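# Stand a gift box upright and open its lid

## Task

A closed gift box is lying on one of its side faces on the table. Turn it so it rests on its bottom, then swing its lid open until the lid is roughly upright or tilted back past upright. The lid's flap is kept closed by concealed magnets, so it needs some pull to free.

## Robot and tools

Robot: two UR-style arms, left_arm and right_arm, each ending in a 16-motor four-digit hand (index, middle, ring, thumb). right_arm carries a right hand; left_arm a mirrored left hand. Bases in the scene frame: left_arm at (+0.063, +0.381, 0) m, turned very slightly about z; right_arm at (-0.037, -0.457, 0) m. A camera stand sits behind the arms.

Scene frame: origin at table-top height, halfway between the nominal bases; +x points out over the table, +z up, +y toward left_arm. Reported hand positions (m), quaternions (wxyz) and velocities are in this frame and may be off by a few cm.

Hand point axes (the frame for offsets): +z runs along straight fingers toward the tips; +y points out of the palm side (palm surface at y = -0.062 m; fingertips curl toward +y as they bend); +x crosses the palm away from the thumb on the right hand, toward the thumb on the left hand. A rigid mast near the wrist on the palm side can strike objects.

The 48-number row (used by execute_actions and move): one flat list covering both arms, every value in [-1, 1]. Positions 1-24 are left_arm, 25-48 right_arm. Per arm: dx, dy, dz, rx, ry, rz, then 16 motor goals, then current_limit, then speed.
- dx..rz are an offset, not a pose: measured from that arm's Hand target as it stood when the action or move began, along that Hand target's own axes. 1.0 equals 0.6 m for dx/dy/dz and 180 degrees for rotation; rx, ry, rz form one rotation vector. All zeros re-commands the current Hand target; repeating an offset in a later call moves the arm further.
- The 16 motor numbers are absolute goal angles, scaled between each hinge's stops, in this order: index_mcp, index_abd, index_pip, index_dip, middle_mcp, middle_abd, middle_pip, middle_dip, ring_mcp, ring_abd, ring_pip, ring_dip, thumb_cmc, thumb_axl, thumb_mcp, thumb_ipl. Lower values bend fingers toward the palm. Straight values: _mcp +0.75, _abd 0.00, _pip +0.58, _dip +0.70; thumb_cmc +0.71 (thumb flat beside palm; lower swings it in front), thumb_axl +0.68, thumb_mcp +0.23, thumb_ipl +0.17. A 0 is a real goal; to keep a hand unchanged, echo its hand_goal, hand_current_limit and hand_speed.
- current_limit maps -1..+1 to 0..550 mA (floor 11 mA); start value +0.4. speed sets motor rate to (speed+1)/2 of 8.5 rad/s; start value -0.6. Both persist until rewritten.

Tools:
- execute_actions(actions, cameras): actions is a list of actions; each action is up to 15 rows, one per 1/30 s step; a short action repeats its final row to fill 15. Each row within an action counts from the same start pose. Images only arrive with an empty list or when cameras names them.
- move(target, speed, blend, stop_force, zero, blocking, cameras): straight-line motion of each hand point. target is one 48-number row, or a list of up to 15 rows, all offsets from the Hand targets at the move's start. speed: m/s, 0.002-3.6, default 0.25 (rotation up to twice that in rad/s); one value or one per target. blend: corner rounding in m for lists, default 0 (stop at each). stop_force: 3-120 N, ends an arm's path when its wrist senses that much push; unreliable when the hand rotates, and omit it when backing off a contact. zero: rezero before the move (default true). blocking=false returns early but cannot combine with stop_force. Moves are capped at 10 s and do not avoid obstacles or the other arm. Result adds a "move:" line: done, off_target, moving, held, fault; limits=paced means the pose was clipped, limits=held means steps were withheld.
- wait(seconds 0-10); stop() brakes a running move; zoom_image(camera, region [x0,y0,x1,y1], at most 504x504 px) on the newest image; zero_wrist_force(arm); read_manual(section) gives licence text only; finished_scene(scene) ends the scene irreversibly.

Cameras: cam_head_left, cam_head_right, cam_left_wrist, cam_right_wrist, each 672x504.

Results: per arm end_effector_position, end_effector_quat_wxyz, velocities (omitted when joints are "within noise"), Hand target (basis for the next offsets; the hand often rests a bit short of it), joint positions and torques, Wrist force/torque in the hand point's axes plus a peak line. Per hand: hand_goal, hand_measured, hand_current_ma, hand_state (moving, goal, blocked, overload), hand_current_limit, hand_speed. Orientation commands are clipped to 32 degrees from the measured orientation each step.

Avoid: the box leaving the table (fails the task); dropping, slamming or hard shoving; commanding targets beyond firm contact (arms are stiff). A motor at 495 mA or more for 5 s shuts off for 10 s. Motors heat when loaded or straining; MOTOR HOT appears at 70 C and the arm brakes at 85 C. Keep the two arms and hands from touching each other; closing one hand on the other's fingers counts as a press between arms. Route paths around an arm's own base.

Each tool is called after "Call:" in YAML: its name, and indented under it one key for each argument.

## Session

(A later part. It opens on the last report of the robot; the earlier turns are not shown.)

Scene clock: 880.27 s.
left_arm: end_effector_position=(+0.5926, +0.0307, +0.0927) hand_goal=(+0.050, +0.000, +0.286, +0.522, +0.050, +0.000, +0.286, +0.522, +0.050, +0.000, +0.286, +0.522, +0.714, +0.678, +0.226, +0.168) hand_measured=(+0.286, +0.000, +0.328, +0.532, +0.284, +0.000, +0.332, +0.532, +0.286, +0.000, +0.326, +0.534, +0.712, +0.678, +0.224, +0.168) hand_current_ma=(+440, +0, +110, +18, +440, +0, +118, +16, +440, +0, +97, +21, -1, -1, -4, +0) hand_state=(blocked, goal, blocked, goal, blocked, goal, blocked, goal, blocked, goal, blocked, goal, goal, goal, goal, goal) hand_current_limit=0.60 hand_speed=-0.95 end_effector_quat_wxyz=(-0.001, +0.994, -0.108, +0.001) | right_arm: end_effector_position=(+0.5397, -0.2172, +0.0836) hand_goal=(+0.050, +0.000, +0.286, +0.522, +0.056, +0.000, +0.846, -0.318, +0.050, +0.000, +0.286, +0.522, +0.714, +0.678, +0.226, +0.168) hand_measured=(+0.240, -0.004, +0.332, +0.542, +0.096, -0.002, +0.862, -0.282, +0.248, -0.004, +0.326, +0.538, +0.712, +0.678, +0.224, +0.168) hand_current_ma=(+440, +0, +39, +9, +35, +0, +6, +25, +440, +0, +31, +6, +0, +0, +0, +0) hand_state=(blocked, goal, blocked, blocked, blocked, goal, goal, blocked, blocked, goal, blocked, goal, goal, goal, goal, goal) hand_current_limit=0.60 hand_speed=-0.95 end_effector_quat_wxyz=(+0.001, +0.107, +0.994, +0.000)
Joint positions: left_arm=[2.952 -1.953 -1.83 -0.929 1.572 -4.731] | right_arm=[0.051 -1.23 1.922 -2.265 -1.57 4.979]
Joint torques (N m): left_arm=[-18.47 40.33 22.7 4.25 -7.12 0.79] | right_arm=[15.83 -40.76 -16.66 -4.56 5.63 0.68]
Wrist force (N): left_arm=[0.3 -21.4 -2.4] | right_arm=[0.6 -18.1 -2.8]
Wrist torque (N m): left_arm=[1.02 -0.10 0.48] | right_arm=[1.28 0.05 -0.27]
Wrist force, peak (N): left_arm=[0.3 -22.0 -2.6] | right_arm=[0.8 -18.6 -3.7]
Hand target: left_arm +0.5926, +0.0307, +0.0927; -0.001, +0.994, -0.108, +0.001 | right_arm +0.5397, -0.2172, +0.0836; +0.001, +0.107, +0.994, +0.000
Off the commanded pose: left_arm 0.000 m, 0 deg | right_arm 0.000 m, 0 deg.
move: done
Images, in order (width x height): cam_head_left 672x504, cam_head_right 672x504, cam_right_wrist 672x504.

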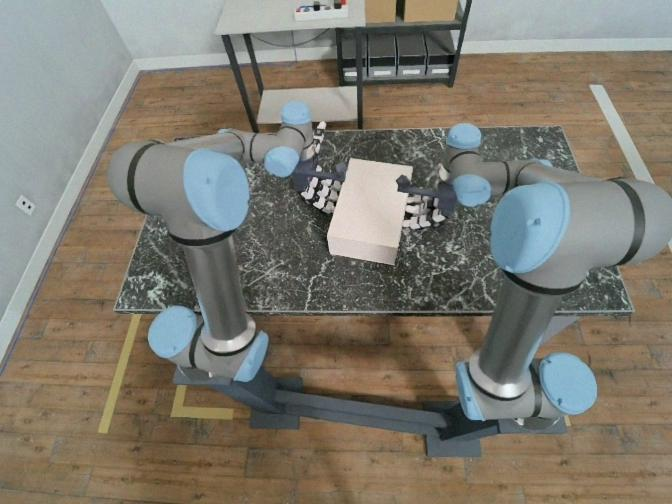

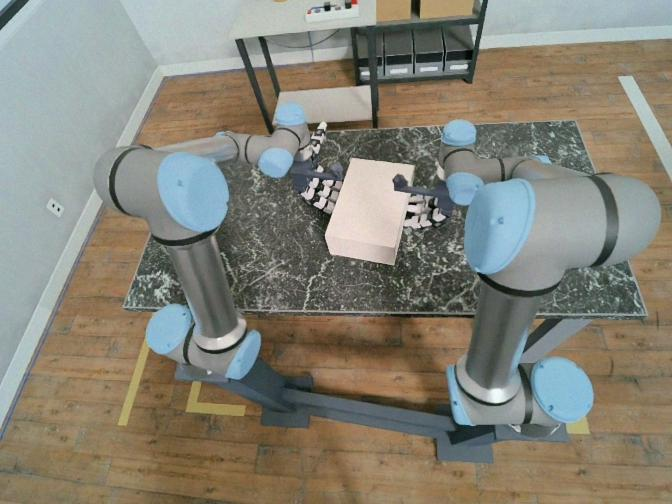

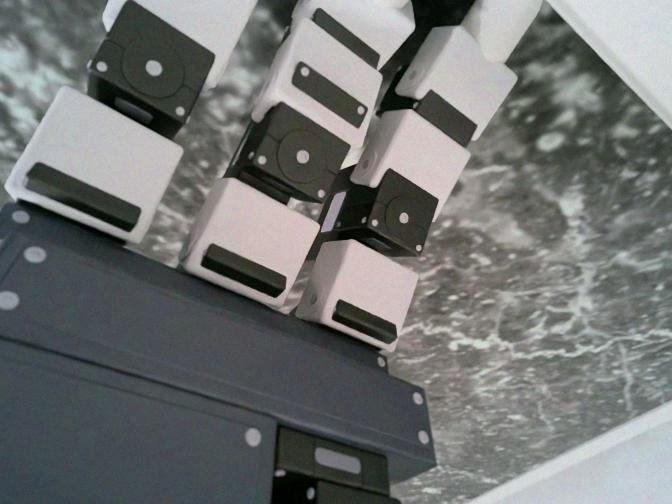

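Call:
move:
  target: [0,0,0,0,0,0,0.05,0,0.285,0.522,0.05,0,0.285,0.522,0.05,0,0.285,0.522,0.714,0.678,0.226,0.168,0.7,-0.95,0,0,0,0,0,0,0.05,0,0.285,0.522,-0.35,0,0.6,-0.8,0.05,0,0.285,0.522,0.714,0.678,0.226,0.168,0.7,-0.95]
  cameras: ["cam_right_wrist","cam_head_right","cam_head_left"]

Call:
zoom_image:
  camera: "cam_head_right"
  region: [310, 150, 470, 270]

Scene clock: 897.23 s.
left_arm: end_effector_position=(+0.5926, +0.0307, +0.0927) hand_goal=(+0.050, +0.000, +0.286, +0.522, +0.050, +0.000, +0.286, +0.522, +0.050, +0.000, +0.286, +0.522, +0.714, +0.678, +0.226, +0.168) hand_measured=(+0.286, +0.000, +0.328, +0.532, +0.284, +0.000, +0.332, +0.532, +0.286, +0.000, +0.326, +0.534, +0.712, +0.678, +0.224, +0.168) hand_current_ma=(+468, +0, +110, +18, +467, +0, +118, +16, +467, +0, +97, +21, -1, -1, -4, +0) hand_state=(blocked, goal, blocked, goal, blocked, goal, blocked, goal, blocked, goal, blocked, goal, goal, goal, goal, goal) hand_current_limit=0.70 hand_speed=-0.95 end_effector_quat_wxyz=(-0.001, +0.994, -0.108, +0.001) | right_arm: end_effector_position=(+0.5397, -0.2172, +0.0836) hand_goal=(+0.050, +0.000, +0.286, +0.522, -0.350, +0.000, +0.600, -0.800, +0.050, +0.000, +0.286, +0.522, +0.714, +0.678, +0.226, +0.168) hand_measured=(+0.240, -0.004, +0.332, +0.542, -0.312, -0.002, +0.614, -0.798, +0.248, -0.004, +0.326, +0.538, +0.712, +0.678, +0.224, +0.168) hand_current_ma=(+468, +0, +39, +9, +33, +0, +4, +0, +467, +0, +31, +6, +0, +0, +0, +0) hand_state=(blocked, goal, blocked, blocked, blocked, goal, goal, goal, blocked, goal, blocked, goal, goal, goal, goal, goal) hand_current_limit=0.70 hand_speed=-0.95 end_effector_quat_wxyz=(+0.001, +0.107, +0.994, +0.000)
Joint positions: left_arm=[2.952 -1.953 -1.83 -0.929 1.572 -4.731] | right_arm=[0.051 -1.23 1.922 -2.265 -1.57 4.979]
Joint torques (N m): left_arm=[-18.65 40.63 21.44 4.17 -6.74 0.62] | right_arm=[15.98 -39.24 -13.58 -4.4 5.64 0.58]
Wrist force (N): left_arm=[0.5 -21.9 -2.6] | right_arm=[0.8 -18.0 -3.9]
Wrist torque (N m): left_arm=[0.97 -0.14 0.51] | right_arm=[1.25 0.04 -0.25]
Wrist force, peak (N): left_arm=[0.8 -22.0 -2.7] | right_arm=[0.9 -21.3 -1.6]
Hand target: left_arm +0.5926, +0.0307, +0.0927; -0.001, +0.994, -0.108, +0.001 | right_arm +0.5397, -0.2172, +0.0836; +0.001, +0.107, +0.994, +0.000
Off the commanded pose: left_arm 0.000 m, 0 deg | right_arm 0.000 m, 0 deg.
move: done
Images, in order (width x height): cam_head_left 672x504, cam_head_right 672x504, cam_right_wrist 672x504.

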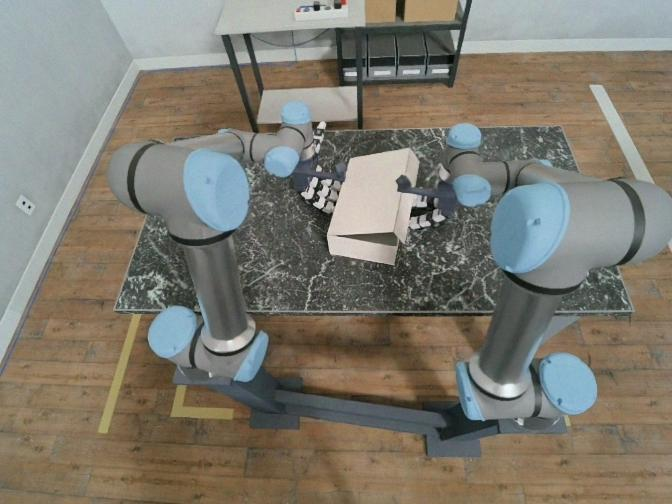

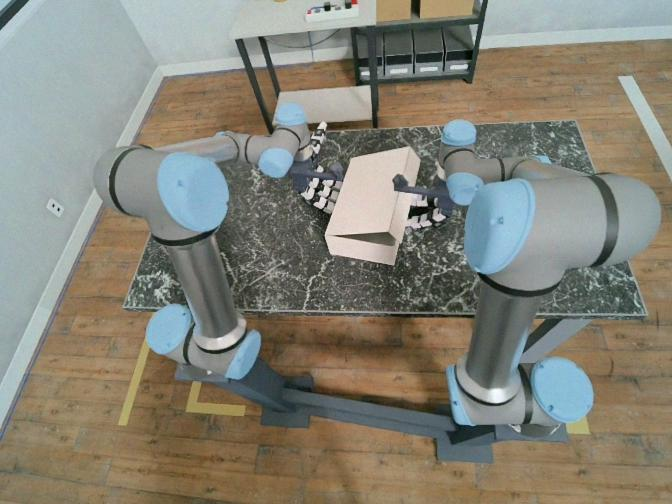

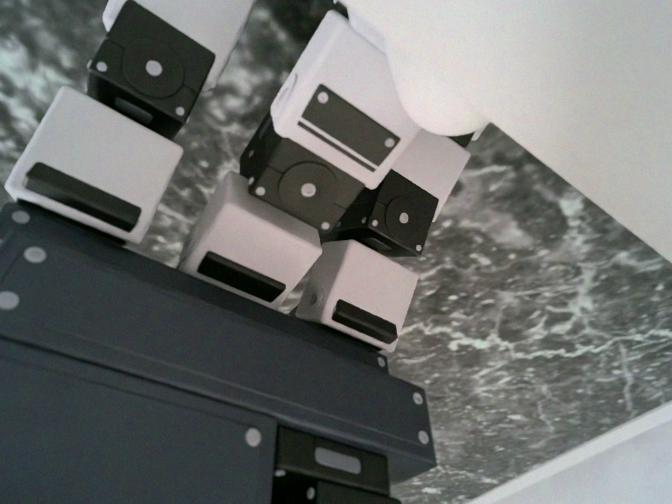

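Scaled by 3.150.

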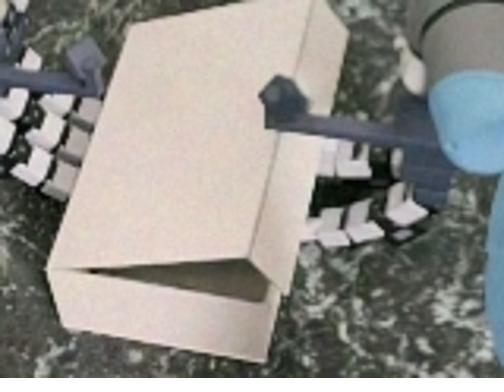

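Call:
zoom_image:
  camera: "cam_right_wrist"
  region: [270, 0, 672, 300]

Call:
zoom_image:
  camera: "cam_head_left"
  region: [370, 140, 470, 250]

Scaled by 1.254.

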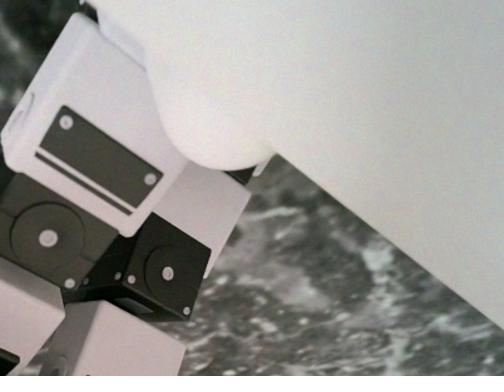

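Scaled by 4.582.

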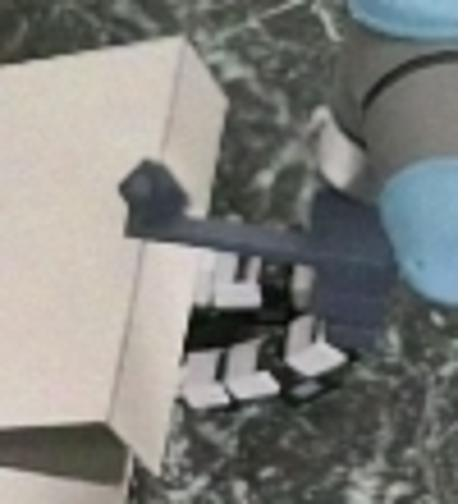

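Call:
move:
  target: [0,0,0,0,0,0,0.27,0,0.31,0.522,0.27,0,0.31,0.522,0.27,0,0.31,0.522,0.714,0.678,0.226,0.168,0.6,-0.95,0,0,0,0,0,0,0.215,0,0.31,0.522,-0.37,0,0.6,-0.8,0.215,0,0.31,0.522,0.714,0.678,0.226,0.168,0.6,-0.95]

Call:
move:
  target: [0,0,0,0,0,0,0.27,0,0.31,0.522,0.27,0,0.31,0.522,0.27,0,0.31,0.522,0.714,0.678,0.226,0.168,0.6,-0.95,0,0,-0.0667,0,0,0,0.215,0,0.31,0.522,-0.37,0,0.6,-0.8,0.215,0,0.31,0.522,0.714,0.678,0.226,0.168,0.6,-0.95]
  speed: 0.05
  cameras: ["cam_right_wrist","cam_head_right","cam_head_left"]

Call:
zoom_image:
  camera: "cam_head_left"
  region: [320, 130, 470, 270]

Call:
zoom_image:
  camera: "cam_head_right"
  region: [320, 130, 470, 270]

Scene clock: 960.63 s.
left_arm: end_effector_position=(+0.5926, +0.0307, +0.0927) hand_goal=(+0.270, +0.000, +0.310, +0.522, +0.270, +0.000, +0.310, +0.522, +0.270, +0.000, +0.310, +0.522, +0.714, +0.678, +0.226, +0.168) hand_measured=(+0.288, +0.000, +0.334, +0.530, +0.286, +0.000, +0.336, +0.530, +0.288, +0.000, +0.330, +0.532, +0.712, +0.678, +0.224, +0.168) hand_current_ma=(+135, +0, +51, +11, +135, +0, +57, +10, +133, +0, +42, +14, -1, -1, -4, +0) hand_state=(moving, goal, blocked, moving, moving, goal, blocked, moving, moving, goal, blocked, moving, goal, goal, goal, goal) hand_current_limit=0.60 hand_speed=-0.95 end_effector_quat_wxyz=(-0.001, +0.994, -0.108, +0.001) | right_arm: end_effector_position=(+0.5397, -0.2172, +0.0836) hand_goal=(+0.216, +0.000, +0.310, +0.522, -0.370, +0.000, +0.600, -0.800, +0.216, +0.000, +0.310, +0.522, +0.714, +0.678, +0.226, +0.168) hand_measured=(+0.240, -0.004, +0.338, +0.540, -0.332, -0.002, +0.614, -0.798, +0.248, -0.004, +0.332, +0.534, +0.712, +0.678, +0.224, +0.168) hand_current_ma=(+140, +0, +15, +7, +32, +0, +4, +0, +140, +0, +10, +3, +0, +0, +0, +0) hand_state=(moving, goal, blocked, goal, blocked, goal, goal, goal, moving, goal, blocked, goal, goal, goal, goal, goal) hand_current_limit=0.60 hand_speed=-0.95 end_effector_quat_wxyz=(+0.001, +0.107, +0.994, +0.000)
Joint positions: left_arm=[2.952 -1.953 -1.83 -0.929 1.572 -4.731] | right_arm=[0.051 -1.23 1.922 -2.265 -1.57 4.979]
Joint torques (N m): left_arm=[-17.99 37.08 20.34 4.02 -6.2 0.55] | right_arm=[15.65 -37.43 -13.99 -4.43 5.61 0.49]
Wrist force (N): left_arm=[0.4 -18.5 -6.2] | right_arm=[1.0 -17.3 -5.0]
Wrist torque (N m): left_arm=[0.82 -0.28 0.47] | right_arm=[1.19 0.03 -0.21]
Wrist force, peak (N): left_arm=[0.3 -21.6 -5.7] | right_arm=[0.9 -18.3 -4.0]
Hand target: left_arm +0.5926, +0.0307, +0.0927; -0.001, +0.994, -0.108, +0.001 | right_arm +0.5397, -0.2172, +0.0836; +0.001, +0.107, +0.994, +0.000
Off the commanded pose: left_arm 0.000 m, 0 deg | right_arm 0.000 m, 0 deg.
move: done

Scene clock: 961.73 s.
left_arm: end_effector_position=(+0.5926, +0.0306, +0.0927) hand_goal=(+0.270, +0.000, +0.310, +0.522, +0.270, +0.000, +0.310, +0.522, +0.270, +0.000, +0.310, +0.522, +0.714, +0.678, +0.226, +0.168) hand_measured=(+0.294, +0.000, +0.330, +0.524, +0.292, +0.000, +0.330, +0.524, +0.294, +0.000, +0.324, +0.526, +0.712, +0.678, +0.224, +0.168) hand_current_ma=(+56, +0, +39, +3, +52, +0, +38, +3, +57, +0, +24, +5, -1, -1, -4, +0) hand_state=(blocked, goal, goal, goal, blocked, goal, goal, goal, blocked, goal, goal, goal, goal, goal, goal, goal) hand_current_limit=0.60 hand_speed=-0.95 end_effector_quat_wxyz=(-0.001, +0.994, -0.108, +0.001) | right_arm: end_effector_position=(+0.5397, -0.2172, +0.1238) hand_goal=(+0.216, +0.000, +0.310, +0.522, -0.370, +0.000, +0.600, -0.800, +0.216, +0.000, +0.310, +0.522, +0.714, +0.678, +0.226, +0.168) hand_measured=(+0.254, -0.002, +0.338, +0.538, -0.344, +0.000, +0.602, -0.804, +0.258, -0.002, +0.336, +0.536, +0.712, +0.678, +0.224, +0.168) hand_current_ma=(+30, +0, +16, +6, +16, +0, +0, +0, +39, +0, +14, +4, +0, +0, +0, +0) hand_state=(blocked, goal, blocked, goal, blocked, goal, goal, goal, blocked, goal, blocked, goal, goal, goal, goal, goal) hand_current_limit=0.60 hand_speed=-0.95 end_effector_quat_wxyz=(+0.001, +0.107, +0.994, +0.000) end_effector_velocity=(+0.000, +0.000, -0.003) end_effector_angular_velocity=(+0.001, +0.002, +0.001)
Joint positions: left_arm=[2.952 -1.953 -1.83 -0.929 1.572 -4.731] | right_arm=[0.051 -1.29 1.879 -2.162 -1.57 4.979]
Joint velocities: left_arm=[within noise] | right_arm=[0 0.004 0.003 -0.005 0.001 -0.001]
Joint torques (N m): left_arm=[5.69 29.21 16.22 2.72 0.93 0.6] | right_arm=[-7.41 -24.58 -11.75 -4.02 -1 -1.81]
Wrist force (N): left_arm=[0.0 -0.6 0.7] | right_arm=[1.1 -1.8 1.1]
Wrist torque (N m): left_arm=[0.26 -0.02 -0.01] | right_arm=[0.37 -0.19 0.18]
Wrist force, peak (N): left_arm=[0.2 -17.7 -5.7] | right_arm=[0.7 -17.3 -4.5]
Hand target: left_arm +0.5926, +0.0307, +0.0927; -0.001, +0.994, -0.108, +0.001 | right_arm +0.5396, -0.2172, +0.1236; +0.001, +0.107, +0.994, +0.000
Off the commanded pose: left_arm 0.000 m, 0 deg | right_arm 0.000 m, 0 deg.
move: done
Images, in order (width x height): cam_head_left 672x504, cam_head_right 672x504, cam_right_wrist 672x504.

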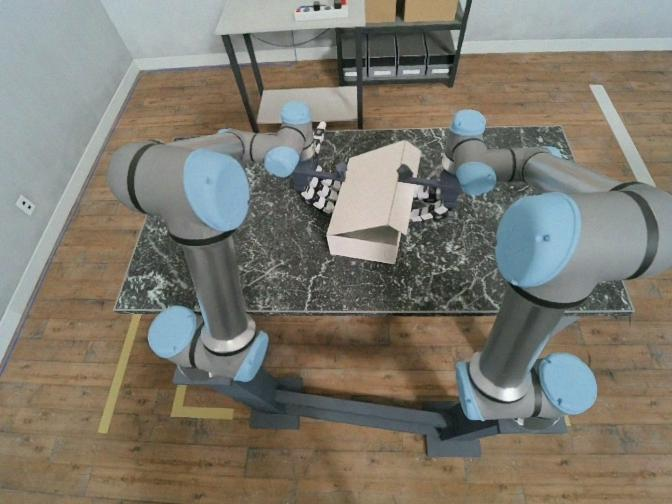

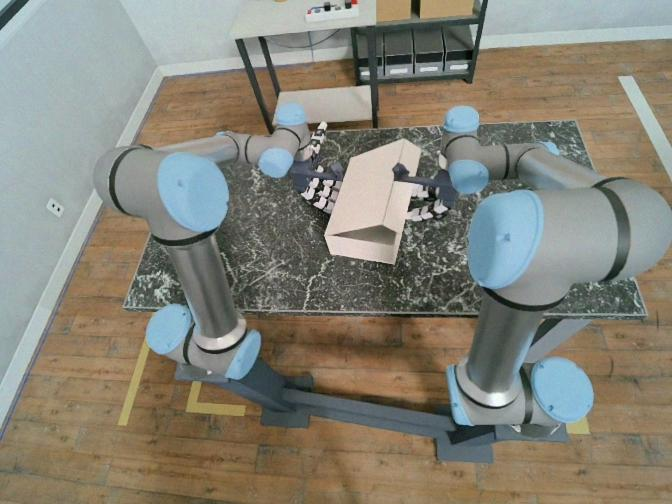

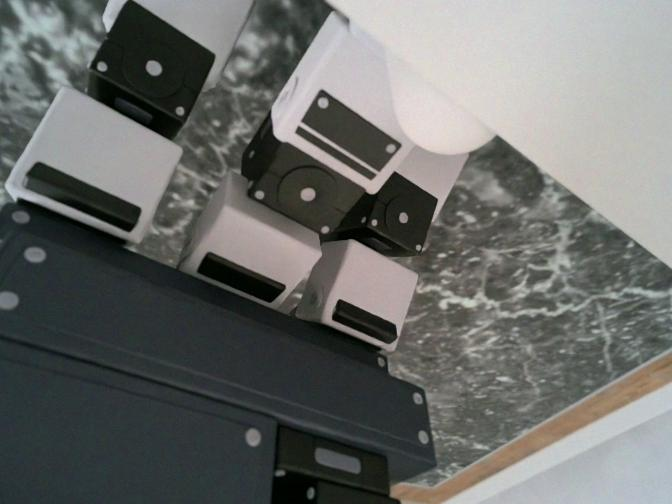

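Scaled by 3.360.

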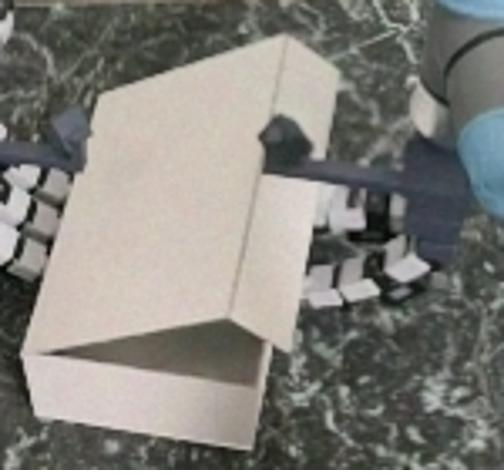

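Scaled by 3.360.

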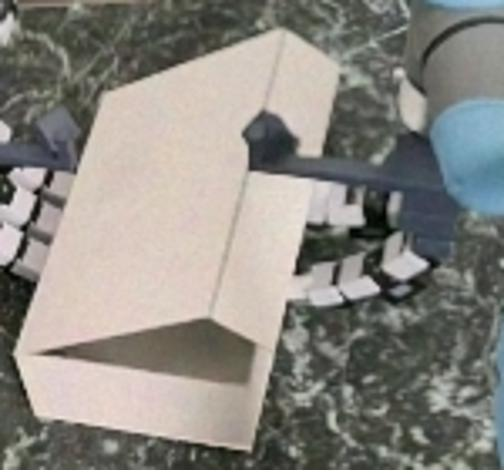

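Call:
move:
  target: [0,0,0,0,0,0,0.5,0,0.31,0.522,0.5,0,0.31,0.522,0.5,0,0.31,0.522,0.714,0.678,0.226,0.168,0.2,-0.8,0,0,0,0,0,0,0.215,0,0.31,0.522,-0.37,0,0.6,-0.8,0.215,0,0.31,0.522,0.714,0.678,0.226,0.168,0.6,-0.95]

Call:
move:
  target: [0,-0.25,0,0,0,0,0.5,0,0.31,0.522,0.5,0,0.31,0.522,0.5,0,0.31,0.522,0.714,0.678,0.226,0.168,0.2,-0.8,0,0,-0.1,0,0,0,0.215,0,0.31,0.522,-0.37,0,0.6,-0.8,0.215,0,0.31,0.522,0.714,0.678,0.226,0.168,0.6,-0.95]
  speed: 0.1
  cameras: ["cam_right_wrist","cam_head_right","cam_head_left"]

Call:
zoom_image:
  camera: "cam_head_left"
  region: [320, 130, 470, 270]

Call:
zoom_image:
  camera: "cam_head_right"
  region: [320, 130, 470, 270]

Scene clock: 983.20 s.
left_arm: end_effector_position=(+0.5926, +0.0307, +0.0927) hand_goal=(+0.500, +0.000, +0.310, +0.522, +0.500, +0.000, +0.310, +0.522, +0.500, +0.000, +0.310, +0.522, +0.714, +0.678, +0.226, +0.168) hand_measured=(+0.456, +0.000, +0.298, +0.516, +0.458, +0.000, +0.296, +0.516, +0.456, +0.000, +0.298, +0.516, +0.712, +0.678, +0.224, +0.168) hand_current_ma=(-124, +0, -22, -8, -118, +0, -24, -9, -125, +0, -19, -8, -1, -1, -4, +0) hand_state=(blocked, goal, goal, goal, blocked, goal, goal, goal, blocked, goal, goal, goal, goal, goal, goal, goal) hand_current_limit=0.20 hand_speed=-0.80 end_effector_quat_wxyz=(-0.001, +0.994, -0.108, +0.001) | right_arm: end_effector_position=(+0.5396, -0.2172, +0.1236) hand_goal=(+0.216, +0.000, +0.310, +0.522, -0.370, +0.000, +0.600, -0.800, +0.216, +0.000, +0.310, +0.522, +0.714, +0.678, +0.226, +0.168) hand_measured=(+0.252, -0.002, +0.332, +0.536, -0.346, +0.000, +0.602, -0.804, +0.258, -0.002, +0.332, +0.534, +0.712, +0.678, +0.224, +0.168) hand_current_ma=(+30, +0, +11, +4, +13, +0, +0, +0, +39, +0, +11, +4, +0, +0, +0, +0) hand_state=(blocked, goal, blocked, goal, blocked, goal, goal, goal, blocked, goal, blocked, goal, goal, goal, goal, goal) hand_current_limit=0.60 hand_speed=-0.95 end_effector_quat_wxyz=(+0.001, +0.107, +0.994, +0.000)
Joint positions: left_arm=[2.952 -1.953 -1.83 -0.929 1.572 -4.731] | right_arm=[0.051 -1.29 1.879 -2.162 -1.57 4.979]
Joint torques (N m): left_arm=[7.1 26.98 13.79 0.64 0.89 0.57] | right_arm=[-7.88 -24.51 -12.29 -2.34 2.11 -1.92]
Wrist force (N): left_arm=[0.0 2.7 -2.9] | right_arm=[0.8 -0.8 1.0]
Wrist torque (N m): left_arm=[0.01 -0.10 -0.07] | right_arm=[0.36 -0.18 0.21]
Wrist force, peak (N): left_arm=[0.0 2.6 -3.0] | right_arm=[0.7 -2.2 1.1]
Hand target: left_arm +0.5926, +0.0307, +0.0927; -0.001, +0.994, -0.108, +0.001 | right_arm +0.5396, -0.2172, +0.1236; +0.001, +0.107, +0.994, +0.000
Off the commanded pose: left_arm 0.000 m, 0 deg | right_arm 0.000 m, 0 deg.
move: done

Scene clock: 985.13 s.
left_arm: end_effector_position=(+0.6247, +0.1772, +0.0930) hand_goal=(+0.500, +0.000, +0.310, +0.522, +0.500, +0.000, +0.310, +0.522, +0.500, +0.000, +0.310, +0.522, +0.714, +0.678, +0.226, +0.168) hand_measured=(+0.466, -0.002, +0.294, +0.514, +0.466, -0.002, +0.294, +0.514, +0.464, -0.002, +0.296, +0.514, +0.712, +0.678, +0.224, +0.168) hand_current_ma=(-91, -1, -29, -13, -87, -1, -32, -13, -94, -1, -26, -13, -1, -1, -4, +0) hand_state=(blocked, goal, goal, goal, blocked, goal, goal, goal, blocked, goal, goal, goal, goal, goal, goal, goal) hand_current_limit=0.20 hand_speed=-0.80 end_effector_quat_wxyz=(-0.001, +0.994, -0.108, +0.001) | right_arm: end_effector_position=(+0.5395, -0.2173, +0.1837) hand_goal=(+0.216, +0.000, +0.310, +0.522, -0.370, +0.000, +0.600, -0.800, +0.216, +0.000, +0.310, +0.522, +0.714, +0.678, +0.226, +0.168) hand_measured=(+0.230, -0.002, +0.316, +0.526, -0.346, +0.000, +0.602, -0.804, +0.232, -0.002, +0.316, +0.526, +0.712, +0.678, +0.224, +0.168) hand_current_ma=(+5, +0, +1, +0, +13, +0, +0, +0, +6, +0, +1, +0, +0, +0, +0, +0) hand_state=(goal, goal, goal, goal, blocked, goal, goal, goal, goal, goal, goal, goal, goal, goal, goal, goal) hand_current_limit=0.60 hand_speed=-0.95 end_effector_quat_wxyz=(+0.001, +0.107, +0.994, +0.001)
Joint positions: left_arm=[3.217 -1.916 -1.883 -0.912 1.572 -4.466] | right_arm=[0.051 -1.362 1.797 -2.008 -1.57 4.979]
Joint torques (N m): left_arm=[-7.84 23.19 20.35 1.67 -1.06 -1.45] | right_arm=[-9.12 -21.44 -13.38 -3.59 0.18 -2.37]
Wrist force (N): left_arm=[-1.1 -3.2 -9.1] | right_arm=[0.8 0.0 -0.3]
Wrist torque (N m): left_arm=[0.41 -0.28 0.12] | right_arm=[0.32 -0.11 0.19]
Wrist force, peak (N): left_arm=[-1.0 -3.5 -9.5] | right_arm=[1.1 -1.1 1.5]
Hand target: left_arm +0.6247, +0.1772, +0.0930; -0.001, +0.994, -0.108, +0.001 | right_arm +0.5395, -0.2173, +0.1836; +0.001, +0.107, +0.994, +0.000
Off the commanded pose: left_arm 0.000 m, 0 deg | right_arm 0.000 m, 0 deg.
move: done
Images, in order (width x height): cam_head_left 672x504, cam_head_right 672x504, cam_right_wrist 672x504.

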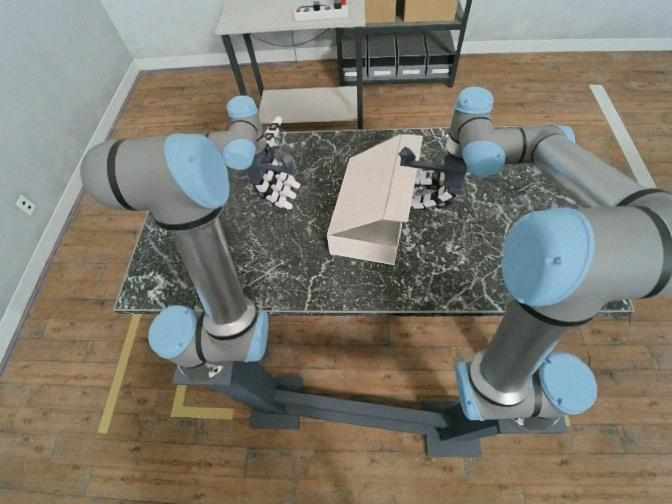

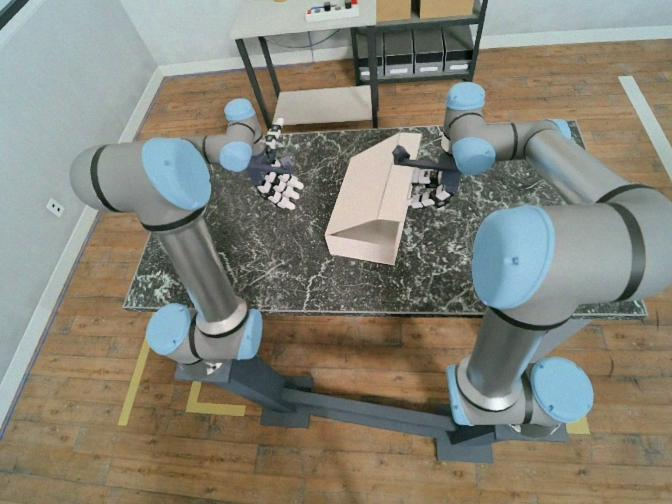

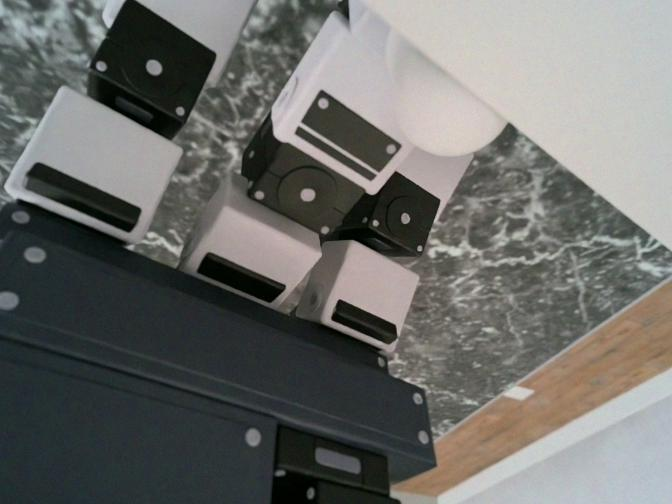

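Scaled by 3.360.

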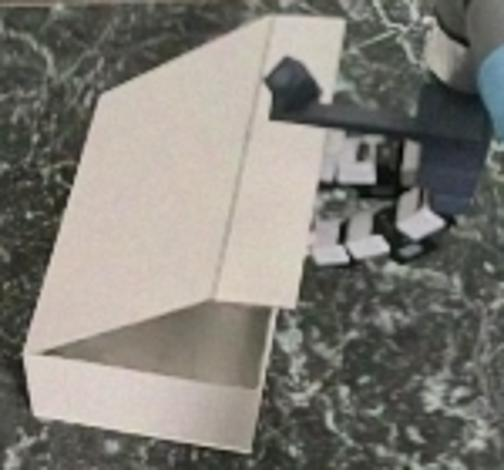

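Scaled by 3.360.

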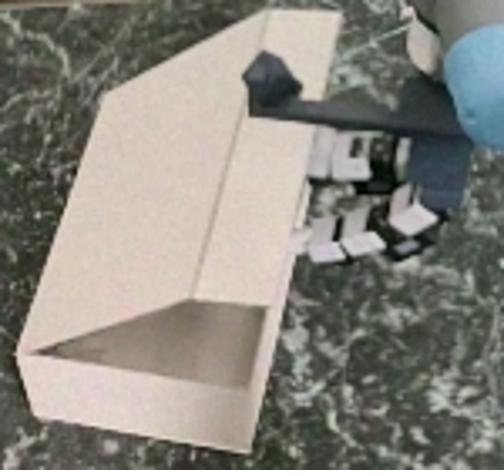

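Call:
move:
  target: [0,-0.05,-0.083,0,0,0,0.5,0,0.31,0.522,0.5,0,0.31,0.522,0.5,0,0.31,0.522,0.714,0.678,0.226,0.168,0.2,-0.8,0,0,-0.02,0,0,0,-0.35,0,0.6,-0.8,-0.37,0,0.6,-0.8,-0.35,0,0.6,-0.8,0.714,0.678,0.226,0.168,0.5,-0.9]
  speed: 0.1

Call:
move:
  target:
    - [0,0,0,0,0,0,0.5,0,0.31,0.522,0.5,0,0.31,0.522,0.5,0,0.31,0.522,0.714,0.678,0.226,0.168,0.2,-0.8,0,0.05,-0.03,0,0,0,-0.35,0,0.6,-0.8,-0.37,0,0.6,-0.8,-0.35,0,0.6,-0.8,0.714,0.678,0.226,0.168,0.5,-0.9]
    - [0,0,0,0,0,0,0.5,0,0.31,0.522,0.5,0,0.31,0.522,0.5,0,0.31,0.522,0.714,0.678,0.226,0.168,0.2,-0.8,0,0.172,-0.007,0,0,0,-0.35,0,0.6,-0.8,-0.37,0,0.6,-0.8,-0.35,0,0.6,-0.8,0.714,0.678,0.226,0.168,0.5,-0.9]
  speed: 0.07
  blend: [0.01,0]
  cameras: ["cam_right_wrist","cam_head_right","cam_head_left"]

Call:
zoom_image:
  camera: "cam_head_left"
  region: [300, 100, 490, 280]

Call:
zoom_image:
  camera: "cam_head_right"
  region: [300, 100, 490, 280]

Scene clock: 1085.40 s.
left_arm: end_effector_position=(+0.6310, +0.2064, +0.1428) hand_goal=(+0.500, +0.000, +0.310, +0.522, +0.500, +0.000, +0.310, +0.522, +0.500, +0.000, +0.310, +0.522, +0.714, +0.678, +0.226, +0.168) hand_measured=(+0.500, +0.000, +0.308, +0.520, +0.500, +0.000, +0.308, +0.520, +0.500, +0.000, +0.308, +0.520, +0.712, +0.678, +0.224, +0.168) hand_current_ma=(+0, +0, -1, -3, +0, +0, -1, -2, +0, +0, -1, -3, -1, -1, -4, +0) hand_state=(goal, goal, goal, goal, goal, goal, goal, goal, goal, goal, goal, goal, goal, goal, goal, goal) hand_current_limit=0.20 hand_speed=-0.80 end_effector_quat_wxyz=(-0.001, +0.994, -0.108, +0.001) | right_arm: end_effector_position=(+0.5395, -0.2173, +0.1956) hand_goal=(-0.350, +0.000, +0.600, -0.800, -0.370, +0.000, +0.600, -0.800, -0.350, +0.000, +0.600, -0.800, +0.714, +0.678, +0.226, +0.168) hand_measured=(-0.328, -0.002, +0.604, -0.798, -0.350, +0.000, +0.604, -0.802, -0.326, -0.002, +0.606, -0.798, +0.712, +0.678, +0.224, +0.168) hand_current_ma=(+11, +0, +1, +0, +9, +0, +0, +0, +14, +0, +1, +0, +0, +0, +0, +0) hand_state=(blocked, goal, goal, goal, goal, goal, goal, goal, blocked, goal, goal, goal, goal, goal, goal, goal) hand_current_limit=0.50 hand_speed=-0.90 end_effector_quat_wxyz=(+0.001, +0.107, +0.994, +0.000)
Joint positions: left_arm=[3.269 -1.85 -1.822 -1.038 1.572 -4.414] | right_arm=[0.051 -1.374 1.779 -1.977 -1.57 4.979]
Joint torques (N m): left_arm=[-9.81 23.65 11.64 0.56 -1.34 -1.74] | right_arm=[-8.66 -24.53 -14.94 -3.62 -0.87 -2.2]
Wrist force (N): left_arm=[-0.1 0.9 0.0] | right_arm=[1.0 0.2 0.0]
Wrist torque (N m): left_arm=[0.23 -0.03 0.01] | right_arm=[0.36 -0.16 0.22]
Wrist force, peak (N): left_arm=[-0.9 -3.8 -10.0] | right_arm=[1.1 0.7 0.5]
Hand target: left_arm +0.6310, +0.2064, +0.1428; -0.001, +0.994, -0.108, +0.001 | right_arm +0.5395, -0.2173, +0.1956; +0.001, +0.107, +0.994, +0.000
Off the commanded pose: left_arm 0.000 m, 0 deg | right_arm 0.000 m, 0 deg.
move: done

Scene clock: 1087.27 s.
left_arm: end_effector_position=(+0.6310, +0.2064, +0.1428) hand_goal=(+0.500, +0.000, +0.310, +0.522, +0.500, +0.000, +0.310, +0.522, +0.500, +0.000, +0.310, +0.522, +0.714, +0.678, +0.226, +0.168) hand_measured=(+0.500, +0.000, +0.308, +0.520, +0.500, +0.000, +0.308, +0.520, +0.500, +0.000, +0.308, +0.520, +0.712, +0.678, +0.224, +0.168) hand_current_ma=(+0, +0, -1, -3, +0, +0, -1, -2, +0, +0, -1, -3, -1, -1, -4, +0) hand_state=(goal, goal, goal, goal, goal, goal, goal, goal, goal, goal, goal, goal, goal, goal, goal, goal) hand_current_limit=0.20 hand_speed=-0.80 end_effector_quat_wxyz=(-0.001, +0.994, -0.108, +0.001) | right_arm: end_effector_position=(+0.5615, -0.1164, +0.1999) hand_goal=(-0.350, +0.000, +0.600, -0.800, -0.370, +0.000, +0.600, -0.800, -0.350, +0.000, +0.600, -0.800, +0.714, +0.678, +0.226, +0.168) hand_measured=(-0.328, -0.002, +0.604, -0.798, -0.350, +0.000, +0.604, -0.802, -0.326, -0.002, +0.606, -0.798, +0.712, +0.678, +0.224, +0.168) hand_current_ma=(+11, +0, +1, +0, +9, +0, +0, +0, +13, +0, +1, +0, +0, +0, +0, +0) hand_state=(blocked, goal, goal, goal, goal, goal, goal, goal, blocked, goal, goal, goal, goal, goal, goal, goal) hand_current_limit=0.50 hand_speed=-0.90 end_effector_quat_wxyz=(+0.001, +0.107, +0.994, +0.000) end_effector_velocity=(-0.002, -0.001, +0.000) end_effector_angular_velocity=(-0.001, +0.001, +0.004)
Joint positions: left_arm=[3.269 -1.85 -1.822 -1.038 1.572 -4.414] | right_arm=[0.221 -1.249 1.605 -1.928 -1.57 5.149]
Joint velocities: left_arm=[within noise] | right_arm=[-0.001 -0.003 0.004 0.001 0 -0.005]
Joint torques (N m): left_arm=[-10.17 23.78 11.21 0.55 -1.34 -1.82] | right_arm=[-8.19 -45.65 -12.57 -1.39 -1.45 -2.27]
Wrist force (N): left_arm=[0.0 0.4 -0.2] | right_arm=[0.8 0.1 -0.6]
Wrist torque (N m): left_arm=[0.18 -0.05 0.02] | right_arm=[0.32 -0.04 0.15]
Wrist force, peak (N): left_arm=[-0.2 0.7 -0.5] | right_arm=[1.2 0.0 -0.8]
Hand target: left_arm +0.6310, +0.2064, +0.1428; -0.001, +0.994, -0.108, +0.001 | right_arm +0.5615, -0.1165, +0.1999; +0.001, +0.107, +0.994, +0.000
Off the commanded pose: left_arm 0.000 m, 0 deg | right_arm 0.000 m, 0 deg.
move: done
Images, in order (width x height): cam_head_left 672x504, cam_head_right 672x504, cam_right_wrist 672x504.

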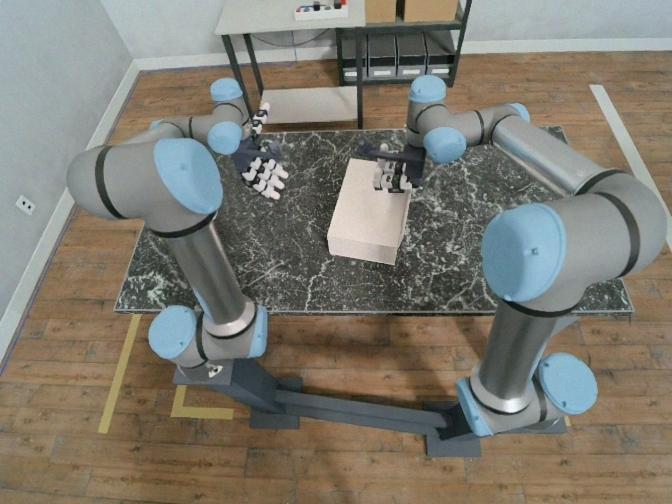

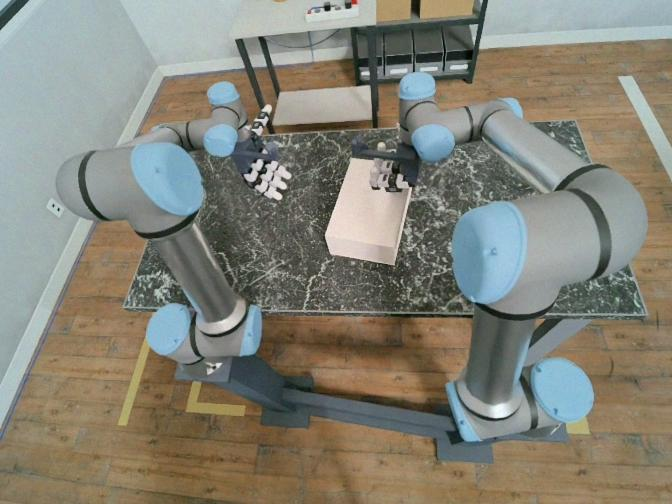

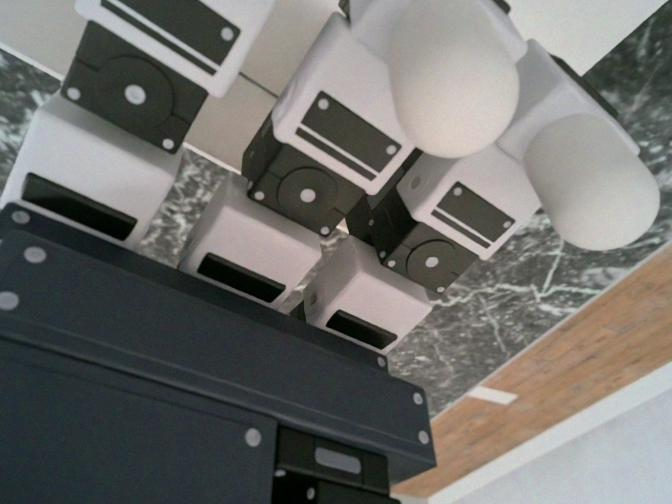

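Scaled by 2.653.

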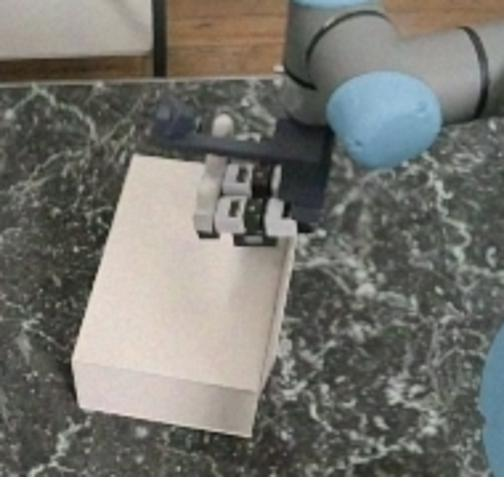

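Scaled by 2.653.

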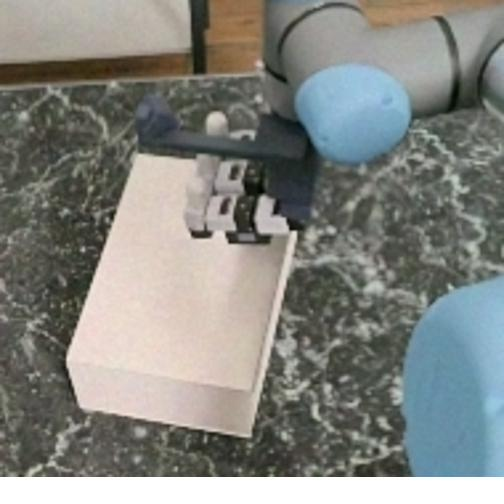

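Call:
zoom_image:
  camera: "cam_head_right"
  region: [370, 180, 430, 270]

Call:
zoom_image:
  camera: "cam_right_wrist"
  region: [100, 0, 400, 230]

Scaled by 5.600.

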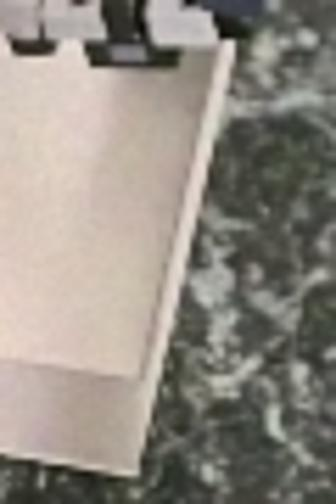

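Scaled by 1.680.

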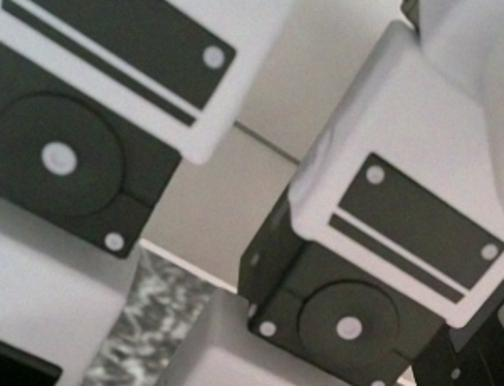

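Call:
move:
  target: [0,0,0,0,0,0,0.33,0,0.31,0.522,0.33,0,0.31,0.522,0.33,0,0.31,0.522,0.714,0.678,0.226,0.168,0.2,-0.8,0,-0.25,-0.05,0,0,0,-0.35,0,0.6,-0.8,-0.37,0,0.6,-0.8,-0.35,0,0.6,-0.8,0.714,0.678,0.226,0.168,0.5,-0.7]
  speed: 0.15

Call:
move:
  target: [0,0,0.0835,0,0,0,0.33,0,0.31,0.522,0.33,0,0.31,0.522,0.33,0,0.31,0.522,0.714,0.678,0.226,0.168,0.2,-0.8,0,0,0,0,0,0,0.3,0,0.285,0.522,0.3,0,0.285,0.522,0.3,0,0.285,0.522,0.714,0.678,0.226,0.168,0.5,-0.7]
  speed: 0.15

Call:
move:
  target: [0,0.26,0,0,0,0,0.33,0,0.31,0.522,0.33,0,0.31,0.522,0.33,0,0.31,0.522,0.714,0.678,0.226,0.168,0.2,-0.8,0,0,0.24,0,0,0,0.3,0,0.285,0.522,0.3,0,0.285,0.522,0.3,0,0.285,0.522,0.714,0.678,0.226,0.168,0.5,-0.7]
  speed: 0.15
  cameras: ["cam_head_right","cam_head_left","cam_right_wrist"]

Call:
zoom_image:
  camera: "cam_head_left"
  region: [290, 130, 480, 280]

Scene clock: 1214.70 s.
left_arm: end_effector_position=(+0.6310, +0.2064, +0.1428) hand_goal=(+0.330, +0.000, +0.310, +0.522, +0.330, +0.000, +0.310, +0.522, +0.330, +0.000, +0.310, +0.522, +0.714, +0.678, +0.226, +0.168) hand_measured=(+0.342, +0.000, +0.308, +0.520, +0.340, +0.000, +0.308, +0.520, +0.342, +0.000, +0.310, +0.520, +0.712, +0.678, +0.224, +0.168) hand_current_ma=(+22, +0, -1, -3, +18, +0, -1, -2, +21, +0, -1, -3, -1, -1, -4, +0) hand_state=(goal, goal, goal, goal, goal, goal, goal, goal, goal, goal, goal, goal, goal, goal, goal, goal) hand_current_limit=0.20 hand_speed=-0.80 end_effector_quat_wxyz=(-0.001, +0.994, -0.108, +0.001) | right_arm: end_effector_position=(+0.5294, -0.2630, +0.2297) hand_goal=(-0.350, +0.000, +0.600, -0.800, -0.370, +0.000, +0.600, -0.800, -0.350, +0.000, +0.600, -0.800, +0.714, +0.678, +0.226, +0.168) hand_measured=(-0.328, -0.002, +0.604, -0.798, -0.350, +0.000, +0.604, -0.802, -0.326, -0.002, +0.606, -0.798, +0.712, +0.678, +0.224, +0.168) hand_current_ma=(+11, +0, +1, +0, +9, +0, +0, +0, +13, +0, +1, +0, +0, +0, +0, +0) hand_state=(blocked, goal, goal, goal, goal, goal, goal, goal, blocked, goal, goal, goal, goal, goal, goal, goal) hand_current_limit=0.50 hand_speed=-0.70 end_effector_quat_wxyz=(+0.001, +0.107, +0.994, +0.000)
Joint positions: left_arm=[3.269 -1.85 -1.822 -1.038 1.572 -4.414] | right_arm=[-0.034 -1.453 1.778 -1.898 -1.57 4.894]
Joint torques (N m): left_arm=[-8.82 23.97 11.84 0.77 -1.25 -1.46] | right_arm=[1.64 -22.06 -30.93 -3.7 1.1 0.78]
Wrist force (N): left_arm=[0.3 0.4 -0.1] | right_arm=[0.6 0.4 -0.3]
Wrist torque (N m): left_arm=[0.20 -0.08 0.05] | right_arm=[0.34 -0.07 0.05]
Wrist force, peak (N): left_arm=[-0.1 0.7 -0.4] | right_arm=[1.1 1.7 -0.1]
Hand target: left_arm +0.6310, +0.2064, +0.1428; -0.001, +0.994, -0.108, +0.001 | right_arm +0.5294, -0.2630, +0.2297; +0.001, +0.107, +0.994, +0.000
Off the commanded pose: left_arm 0.000 m, 0 deg | right_arm 0.000 m, 0 deg.
move: done

Scene clock: 1216.23 s.
left_arm: end_effector_position=(+0.6311, +0.2065, +0.0927) hand_goal=(+0.330, +0.000, +0.310, +0.522, +0.330, +0.000, +0.310, +0.522, +0.330, +0.000, +0.310, +0.522, +0.714, +0.678, +0.226, +0.168) hand_measured=(+0.342, +0.000, +0.310, +0.520, +0.340, +0.000, +0.310, +0.520, +0.342, +0.000, +0.310, +0.520, +0.712, +0.678, +0.224, +0.168) hand_current_ma=(+21, +0, -1, -3, +17, +0, -1, -2, +20, +0, -1, -3, -1, -1, -4, +0) hand_state=(goal, goal, goal, goal, goal, goal, goal, goal, goal, goal, goal, goal, goal, goal, goal, goal) hand_current_limit=0.20 hand_speed=-0.80 end_effector_quat_wxyz=(-0.001, +0.994, -0.108, +0.001) | right_arm: end_effector_position=(+0.5294, -0.2630, +0.2297) hand_goal=(+0.300, +0.000, +0.286, +0.522, +0.300, +0.000, +0.286, +0.522, +0.300, +0.000, +0.286, +0.522, +0.714, +0.678, +0.226, +0.168) hand_measured=(+0.302, -0.002, +0.292, +0.520, +0.302, +0.000, +0.292, +0.520, +0.304, -0.002, +0.292, +0.520, +0.712, +0.678, +0.224, +0.168) hand_current_ma=(+0, +0, +1, +0, +0, +0, +1, +0, +0, +0, +1, +0, +0, +0, +0, +0) hand_state=(goal, goal, goal, goal, goal, goal, goal, goal, goal, goal, goal, goal, goal, goal, goal, goal) hand_current_limit=0.50 hand_speed=-0.70 end_effector_quat_wxyz=(+0.001, +0.107, +0.994, +0.000)
Joint positions: left_arm=[3.269 -1.919 -1.88 -0.912 1.572 -4.414] | right_arm=[-0.035 -1.453 1.778 -1.898 -1.57 4.894]
Joint torques (N m): left_arm=[8.35 32.02 22.44 4.51 -1.16 1.79] | right_arm=[-9.05 -18.98 -31.03 -3.69 -1.32 -2.23]
Wrist force (N): left_arm=[-0.1 0.7 0.0] | right_arm=[0.7 0.2 -0.3]
Wrist torque (N m): left_arm=[0.21 -0.04 0.03] | right_arm=[0.25 -0.06 0.05]
Wrist force, peak (N): left_arm=[-0.1 0.5 -1.5] | right_arm=[1.0 0.6 -0.3]
Hand target: left_arm +0.6311, +0.2065, +0.0927; -0.001, +0.994, -0.108, +0.001 | right_arm +0.5294, -0.2630, +0.2297; +0.001, +0.107, +0.994, +0.000
Off the commanded pose: left_arm 0.000 m, 0 deg | right_arm 0.000 m, 0 deg.
move: done

Scene clock: 1217.73 s.
left_arm: end_effector_position=(+0.5977, +0.0541, +0.0924) hand_goal=(+0.330, +0.000, +0.310, +0.522, +0.330, +0.000, +0.310, +0.522, +0.330, +0.000, +0.310, +0.522, +0.714, +0.678, +0.226, +0.168) hand_measured=(+0.340, +0.000, +0.310, +0.520, +0.338, +0.000, +0.310, +0.520, +0.340, +0.000, +0.310, +0.520, +0.712, +0.678, +0.224, +0.168) hand_current_ma=(+17, +0, -1, -3, +14, +0, -1, -2, +17, +0, -1, -3, -1, -1, -4, +0) hand_state=(goal, goal, goal, goal, goal, goal, goal, goal, goal, goal, goal, goal, goal, goal, goal, goal) hand_current_limit=0.20 hand_speed=-0.80 end_effector_quat_wxyz=(-0.001, +0.994, -0.108, +0.000) | right_arm: end_effector_position=(+0.5297, -0.2629, +0.0857) hand_goal=(+0.300, +0.000, +0.286, +0.522, +0.300, +0.000, +0.286, +0.522, +0.300, +0.000, +0.286, +0.522, +0.714, +0.678, +0.226, +0.168) hand_measured=(+0.304, -0.002, +0.292, +0.520, +0.302, +0.000, +0.292, +0.520, +0.304, -0.002, +0.292, +0.520, +0.712, +0.678, +0.224, +0.168) hand_current_ma=(+0, +0, +1, +0, +0, +0, +1, +0, +0, +0, +1, +0, +0, +0, +0, +0) hand_state=(goal, goal, goal, goal, goal, goal, goal, goal, goal, goal, goal, goal, goal, goal, goal, goal) hand_current_limit=0.50 hand_speed=-0.70 end_effector_quat_wxyz=(+0.001, +0.107, +0.994, +0.000)
Joint positions: left_arm=[2.994 -1.942 -1.846 -0.923 1.572 -4.689] | right_arm=[-0.034 -1.276 1.981 -2.277 -1.57 4.894]
Joint torques (N m): left_arm=[-2.39 41.67 11.21 4.53 1.01 0.48] | right_arm=[10.95 -32.85 -24.24 -3.39 1.93 1.9]
Wrist force (N): left_arm=[-0.3 0.3 0.0] | right_arm=[0.5 0.5 -0.4]
Wrist torque (N m): left_arm=[0.17 0.01 -0.05] | right_arm=[0.28 -0.08 0.09]
Wrist force, peak (N): left_arm=[-0.2 2.2 0.0] | right_arm=[0.6 0.7 -1.9]
Hand target: left_arm +0.5977, +0.0541, +0.0925; -0.001, +0.994, -0.108, +0.001 | right_arm +0.5297, -0.2629, +0.0857; +0.001, +0.107, +0.994, +0.000
Off the commanded pose: left_arm 0.000 m, 0 deg | right_arm 0.000 m, 0 deg.
move: done
Images, in order (width x height): cam_head_left 672x504, cam_head_right 672x504, cam_right_wrist 672x504.

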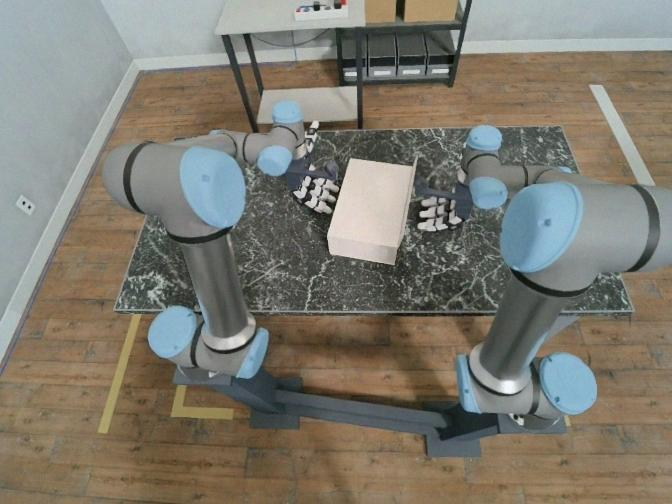

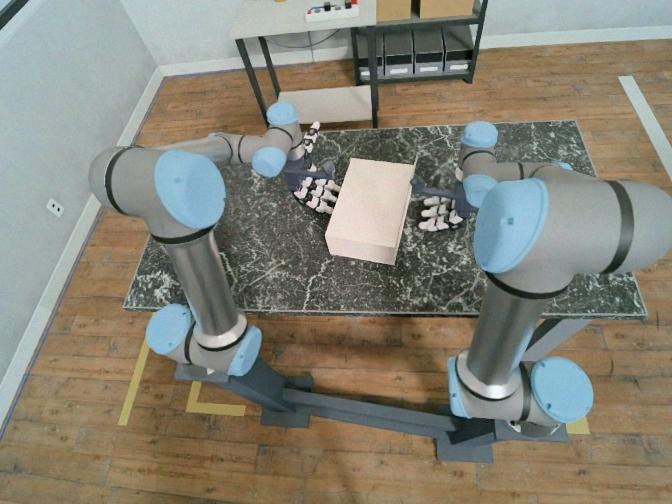

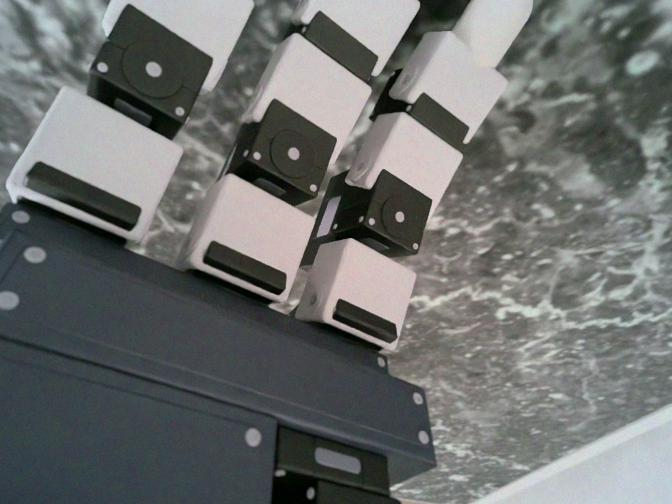

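Scaled by 2.653.

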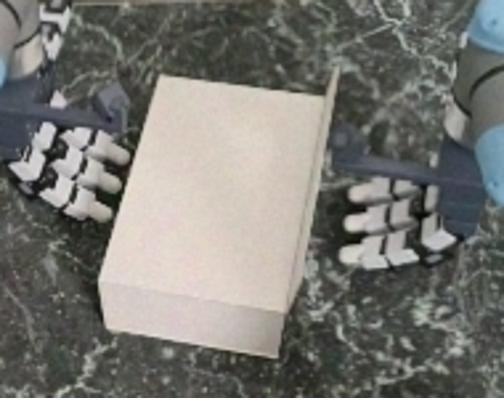

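Call:
zoom_image:
  camera: "cam_head_left"
  region: [370, 140, 430, 270]

Call:
zoom_image:
  camera: "cam_head_right"
  region: [370, 140, 430, 270]

Scaled by 3.877.

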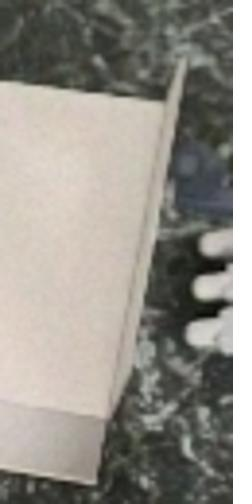

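Scaled by 3.877.

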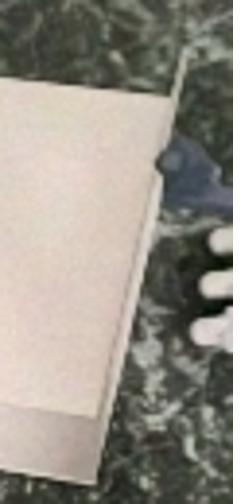

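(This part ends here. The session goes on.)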